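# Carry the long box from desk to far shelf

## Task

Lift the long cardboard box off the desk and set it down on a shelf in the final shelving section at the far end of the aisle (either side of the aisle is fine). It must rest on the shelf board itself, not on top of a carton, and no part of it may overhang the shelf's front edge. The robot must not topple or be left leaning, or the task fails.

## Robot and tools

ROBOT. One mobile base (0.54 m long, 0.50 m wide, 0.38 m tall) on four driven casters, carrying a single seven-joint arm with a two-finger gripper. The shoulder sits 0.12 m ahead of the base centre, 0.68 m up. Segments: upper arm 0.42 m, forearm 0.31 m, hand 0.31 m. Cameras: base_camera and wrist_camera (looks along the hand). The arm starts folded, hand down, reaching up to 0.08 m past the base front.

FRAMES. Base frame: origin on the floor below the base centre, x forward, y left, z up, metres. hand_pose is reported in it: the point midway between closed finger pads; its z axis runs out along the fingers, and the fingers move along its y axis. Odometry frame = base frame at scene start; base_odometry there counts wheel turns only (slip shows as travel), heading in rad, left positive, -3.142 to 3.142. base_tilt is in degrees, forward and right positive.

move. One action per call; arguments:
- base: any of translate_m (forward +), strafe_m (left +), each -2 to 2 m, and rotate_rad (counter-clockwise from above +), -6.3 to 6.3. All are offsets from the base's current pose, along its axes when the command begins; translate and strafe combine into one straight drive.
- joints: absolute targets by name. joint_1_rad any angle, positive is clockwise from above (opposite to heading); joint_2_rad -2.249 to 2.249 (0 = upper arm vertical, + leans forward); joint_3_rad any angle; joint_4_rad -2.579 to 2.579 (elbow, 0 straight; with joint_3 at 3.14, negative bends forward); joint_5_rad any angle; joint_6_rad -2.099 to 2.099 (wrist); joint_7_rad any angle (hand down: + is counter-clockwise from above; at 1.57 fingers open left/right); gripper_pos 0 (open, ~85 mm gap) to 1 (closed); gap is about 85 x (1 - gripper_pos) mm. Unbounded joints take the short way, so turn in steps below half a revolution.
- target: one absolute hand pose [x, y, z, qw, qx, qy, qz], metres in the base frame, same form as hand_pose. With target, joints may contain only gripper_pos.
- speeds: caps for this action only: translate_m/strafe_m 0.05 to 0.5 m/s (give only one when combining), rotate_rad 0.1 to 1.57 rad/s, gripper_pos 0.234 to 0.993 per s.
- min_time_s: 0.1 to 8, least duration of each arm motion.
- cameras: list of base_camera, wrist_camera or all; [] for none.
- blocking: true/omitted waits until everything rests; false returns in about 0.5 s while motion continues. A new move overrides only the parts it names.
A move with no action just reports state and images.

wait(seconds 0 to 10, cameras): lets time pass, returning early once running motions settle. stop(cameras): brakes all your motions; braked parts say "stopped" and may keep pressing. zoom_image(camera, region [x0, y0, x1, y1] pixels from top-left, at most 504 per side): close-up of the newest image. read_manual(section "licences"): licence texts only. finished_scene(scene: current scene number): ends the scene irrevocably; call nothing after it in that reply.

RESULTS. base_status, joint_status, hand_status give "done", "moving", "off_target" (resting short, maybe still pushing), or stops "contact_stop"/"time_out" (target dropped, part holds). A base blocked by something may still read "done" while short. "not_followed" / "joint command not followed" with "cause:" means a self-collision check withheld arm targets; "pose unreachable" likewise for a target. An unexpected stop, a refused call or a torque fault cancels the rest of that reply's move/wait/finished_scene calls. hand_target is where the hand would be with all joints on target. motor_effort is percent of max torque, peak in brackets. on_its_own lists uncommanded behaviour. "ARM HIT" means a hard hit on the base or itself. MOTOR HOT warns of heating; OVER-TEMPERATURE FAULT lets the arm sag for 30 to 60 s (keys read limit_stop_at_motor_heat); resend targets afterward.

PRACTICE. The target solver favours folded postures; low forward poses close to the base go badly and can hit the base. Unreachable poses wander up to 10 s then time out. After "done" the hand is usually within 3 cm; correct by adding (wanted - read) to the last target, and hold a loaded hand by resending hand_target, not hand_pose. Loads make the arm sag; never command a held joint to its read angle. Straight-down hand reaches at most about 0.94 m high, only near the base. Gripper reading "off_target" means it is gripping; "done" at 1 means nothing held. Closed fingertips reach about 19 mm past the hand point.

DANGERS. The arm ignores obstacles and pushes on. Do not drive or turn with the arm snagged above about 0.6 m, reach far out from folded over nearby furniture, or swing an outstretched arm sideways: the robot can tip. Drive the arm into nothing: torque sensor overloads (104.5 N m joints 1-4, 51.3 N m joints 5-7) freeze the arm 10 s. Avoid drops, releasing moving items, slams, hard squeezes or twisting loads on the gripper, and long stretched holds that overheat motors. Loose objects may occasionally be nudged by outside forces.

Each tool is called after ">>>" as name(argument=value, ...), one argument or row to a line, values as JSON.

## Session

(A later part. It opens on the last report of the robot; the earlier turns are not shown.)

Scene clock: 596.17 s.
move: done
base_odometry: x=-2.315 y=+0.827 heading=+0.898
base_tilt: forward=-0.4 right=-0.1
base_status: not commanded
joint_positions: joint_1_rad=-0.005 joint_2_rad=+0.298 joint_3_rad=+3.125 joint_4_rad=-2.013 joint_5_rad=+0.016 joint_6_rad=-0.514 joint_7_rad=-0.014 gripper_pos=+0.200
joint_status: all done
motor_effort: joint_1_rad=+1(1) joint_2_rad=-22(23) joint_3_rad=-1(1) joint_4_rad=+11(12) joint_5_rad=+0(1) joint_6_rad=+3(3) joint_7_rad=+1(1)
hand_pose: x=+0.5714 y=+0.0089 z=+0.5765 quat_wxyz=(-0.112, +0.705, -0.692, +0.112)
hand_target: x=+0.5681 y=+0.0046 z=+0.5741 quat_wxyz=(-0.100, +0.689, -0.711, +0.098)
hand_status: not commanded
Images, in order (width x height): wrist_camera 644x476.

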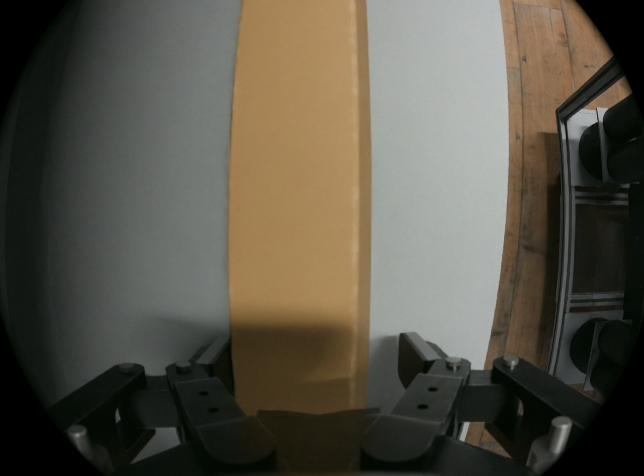

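>>> move(
  joints={"gripper_pos": 0.1},
  speeds={"gripper_pos": 0.234},
  cameras=["wrist_camera"],
)

>>> move(
  joints={"gripper_pos": 0.0},
  speeds={"gripper_pos": 0.234},
  cameras=["wrist_camera"],
)

Scene clock: 600.27 s.
move: done
base_odometry: x=-2.315 y=+0.827 heading=+0.898
base_tilt: forward=-0.4 right=-0.1
base_status: not commanded
joint_positions: joint_1_rad=-0.005 joint_2_rad=+0.298 joint_3_rad=+3.125 joint_4_rad=-2.013 joint_5_rad=+0.016 joint_6_rad=-0.514 joint_7_rad=-0.014 gripper_pos=+0.100
joint_status: all done
motor_effort: joint_1_rad=+0(1) joint_2_rad=-22(23) joint_3_rad=-1(1) joint_4_rad=+12(12) joint_5_rad=+0(1) joint_6_rad=+2(3) joint_7_rad=+1(1)
hand_pose: x=+0.5714 y=+0.0089 z=+0.5765 quat_wxyz=(-0.112, +0.705, -0.692, +0.112)
hand_target: x=+0.5681 y=+0.0046 z=+0.5741 quat_wxyz=(-0.100, +0.689, -0.711, +0.098)
hand_status: not commanded
Images, in order (width x height): wrist_camera 644x476.

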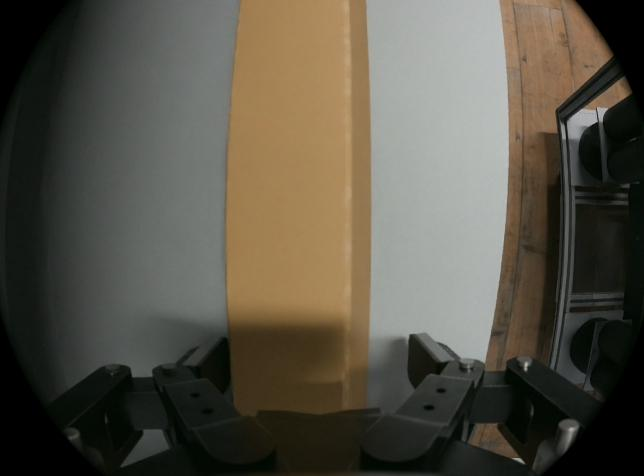

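Scene clock: 601.30 s.
move: done
base_odometry: x=-2.315 y=+0.827 heading=+0.898
base_tilt: forward=-0.3 right=-0.1
base_status: not commanded
joint_positions: joint_1_rad=-0.005 joint_2_rad=+0.298 joint_3_rad=+3.125 joint_4_rad=-2.013 joint_5_rad=+0.016 joint_6_rad=-0.514 joint_7_rad=-0.014 gripper_pos=+0.000
joint_status: all done
motor_effort: joint_1_rad=+0(1) joint_2_rad=-22(23) joint_3_rad=-1(1) joint_4_rad=+11(12) joint_5_rad=+0(1) joint_6_rad=+3(3) joint_7_rad=+1(2)
hand_pose: x=+0.5714 y=+0.0089 z=+0.5765 quat_wxyz=(-0.112, +0.705, -0.692, +0.112)
hand_target: x=+0.5681 y=+0.0046 z=+0.5741 quat_wxyz=(-0.100, +0.689, -0.711, +0.098)
hand_status: not commanded
Images, in order (width x height): wrist_camera 644x476.

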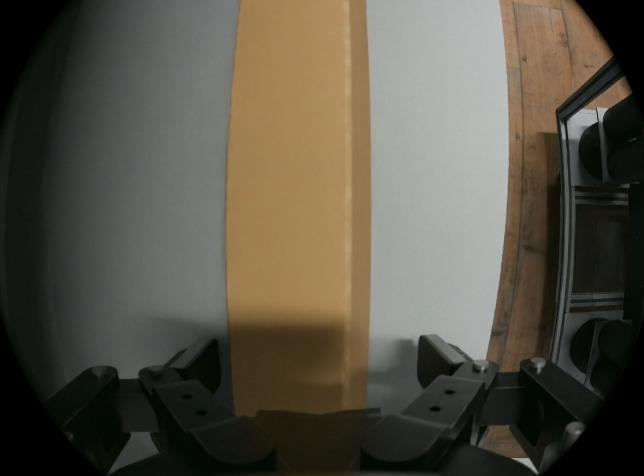

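>>> move(
  joints={"joint_2_rad": 0.1},
  min_time_s=2.5,
  cameras=["wrist_camera"],
)

>>> move(
  joints={"joint_2_rad": -0.24, "joint_4_rad": -2.355, "joint_6_rad": -0.55},
  min_time_s=3,
  cameras=["wrist_camera"],
)

Scene clock: 618.60 s.
move: done
base_odometry: x=-2.315 y=+0.827 heading=+0.898
base_tilt: forward=-0.4 right=-0.1
base_status: not commanded
joint_positions: joint_1_rad=-0.005 joint_2_rad=+0.146 joint_3_rad=+3.125 joint_4_rad=-2.013 joint_5_rad=+0.016 joint_6_rad=-0.514 joint_7_rad=-0.014 gripper_pos=+0.000
joint_status: all done
motor_effort: joint_1_rad=+0(1) joint_2_rad=-19(23) joint_3_rad=-1(1) joint_4_rad=+14(14) joint_5_rad=+0(1) joint_6_rad=+5(5) joint_7_rad=+0(1)
hand_pose: x=+0.5821 y=+0.0090 z=+0.6460 quat_wxyz=(-0.164, +0.694, -0.681, +0.164)
hand_target: x=+0.5807 y=+0.0046 z=+0.6701 quat_wxyz=(-0.174, +0.675, -0.697, +0.170)
hand_status: not commanded
Images, in order (width x height): wrist_camera 644x476.

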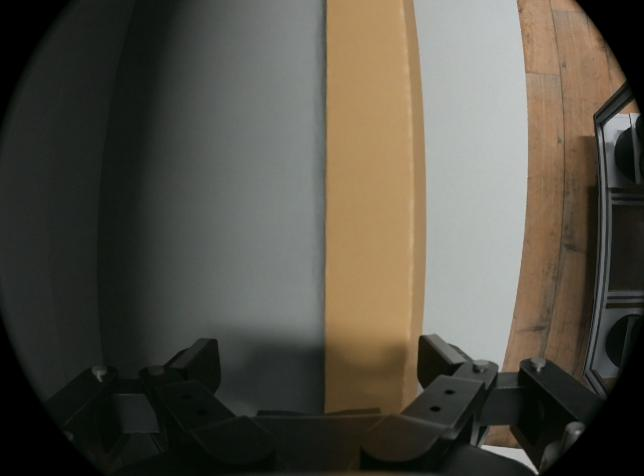

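Scene clock: 621.90 s.
move: done
base_odometry: x=-2.315 y=+0.827 heading=+0.898
base_tilt: forward=-0.4 right=-0.1
base_status: not commanded
joint_positions: joint_1_rad=-0.005 joint_2_rad=-0.207 joint_3_rad=+3.125 joint_4_rad=-2.326 joint_5_rad=+0.016 joint_6_rad=-0.514 joint_7_rad=-0.014 gripper_pos=+0.000
joint_status: all done
motor_effort: joint_1_rad=+0(1) joint_2_rad=-8(21) joint_3_rad=+0(1) joint_4_rad=+15(15) joint_5_rad=+0(1) joint_6_rad=+5(6) joint_7_rad=+0(1)
hand_pose: x=+0.4519 y=+0.0059 z=+0.6577 quat_wxyz=(-0.176, +0.691, -0.678, +0.180)
hand_target: x=+0.4306 y=+0.0025 z=+0.6511 quat_wxyz=(-0.168, +0.676, -0.698, +0.166)
hand_status: not commanded
Images, in order (width x height): wrist_camera 644x476.

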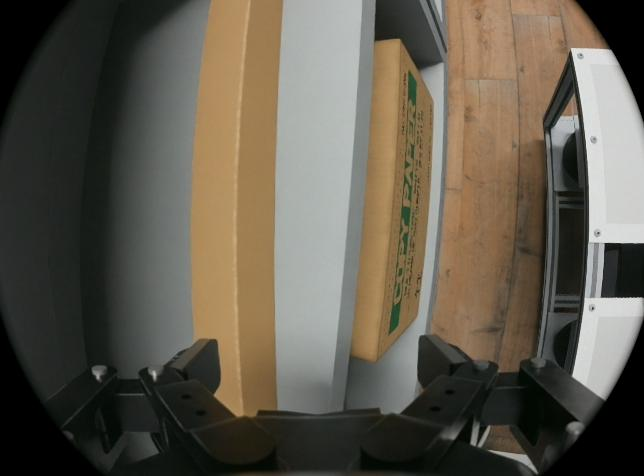

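>>> move(
  joints={"joint_6_rad": -0.99},
  min_time_s=2,
  cameras=["wrist_camera"],
)

Scene clock: 626.90 s.
move: done
base_odometry: x=-2.315 y=+0.827 heading=+0.898
base_tilt: forward=-0.4 right=-0.1
base_status: not commanded
joint_positions: joint_1_rad=-0.005 joint_2_rad=-0.207 joint_3_rad=+3.125 joint_4_rad=-2.327 joint_5_rad=+0.016 joint_6_rad=-0.942 joint_7_rad=-0.014 gripper_pos=+0.000
joint_status: all done
motor_effort: joint_1_rad=+0(1) joint_2_rad=-6(9) joint_3_rad=+0(1) joint_4_rad=+12(14) joint_5_rad=+0(1) joint_6_rad=+1(5) joint_7_rad=+0(1)
hand_pose: x=+0.3254 y=+0.0015 z=+0.6193 quat_wxyz=(-0.023, +0.712, -0.701, +0.034)
hand_target: x=+0.2992 y=-0.0008 z=+0.6167 quat_wxyz=(-0.008, +0.694, -0.719, +0.019)
hand_status: not commanded
Images, in order (width x height): wrist_camera 644x476.

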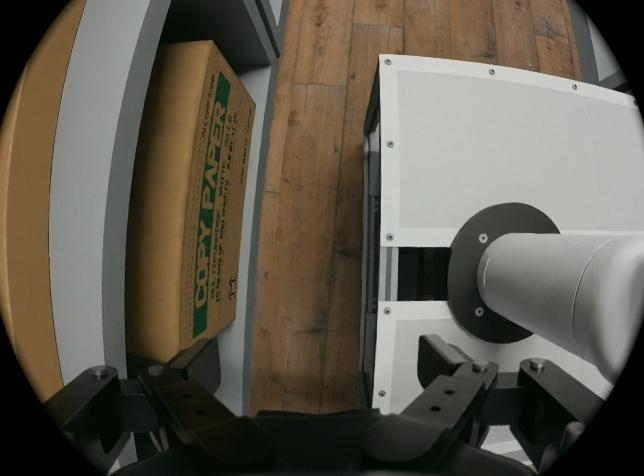

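>>> finished_scene(
  scene=1,
)

The scene is finished: the task was done.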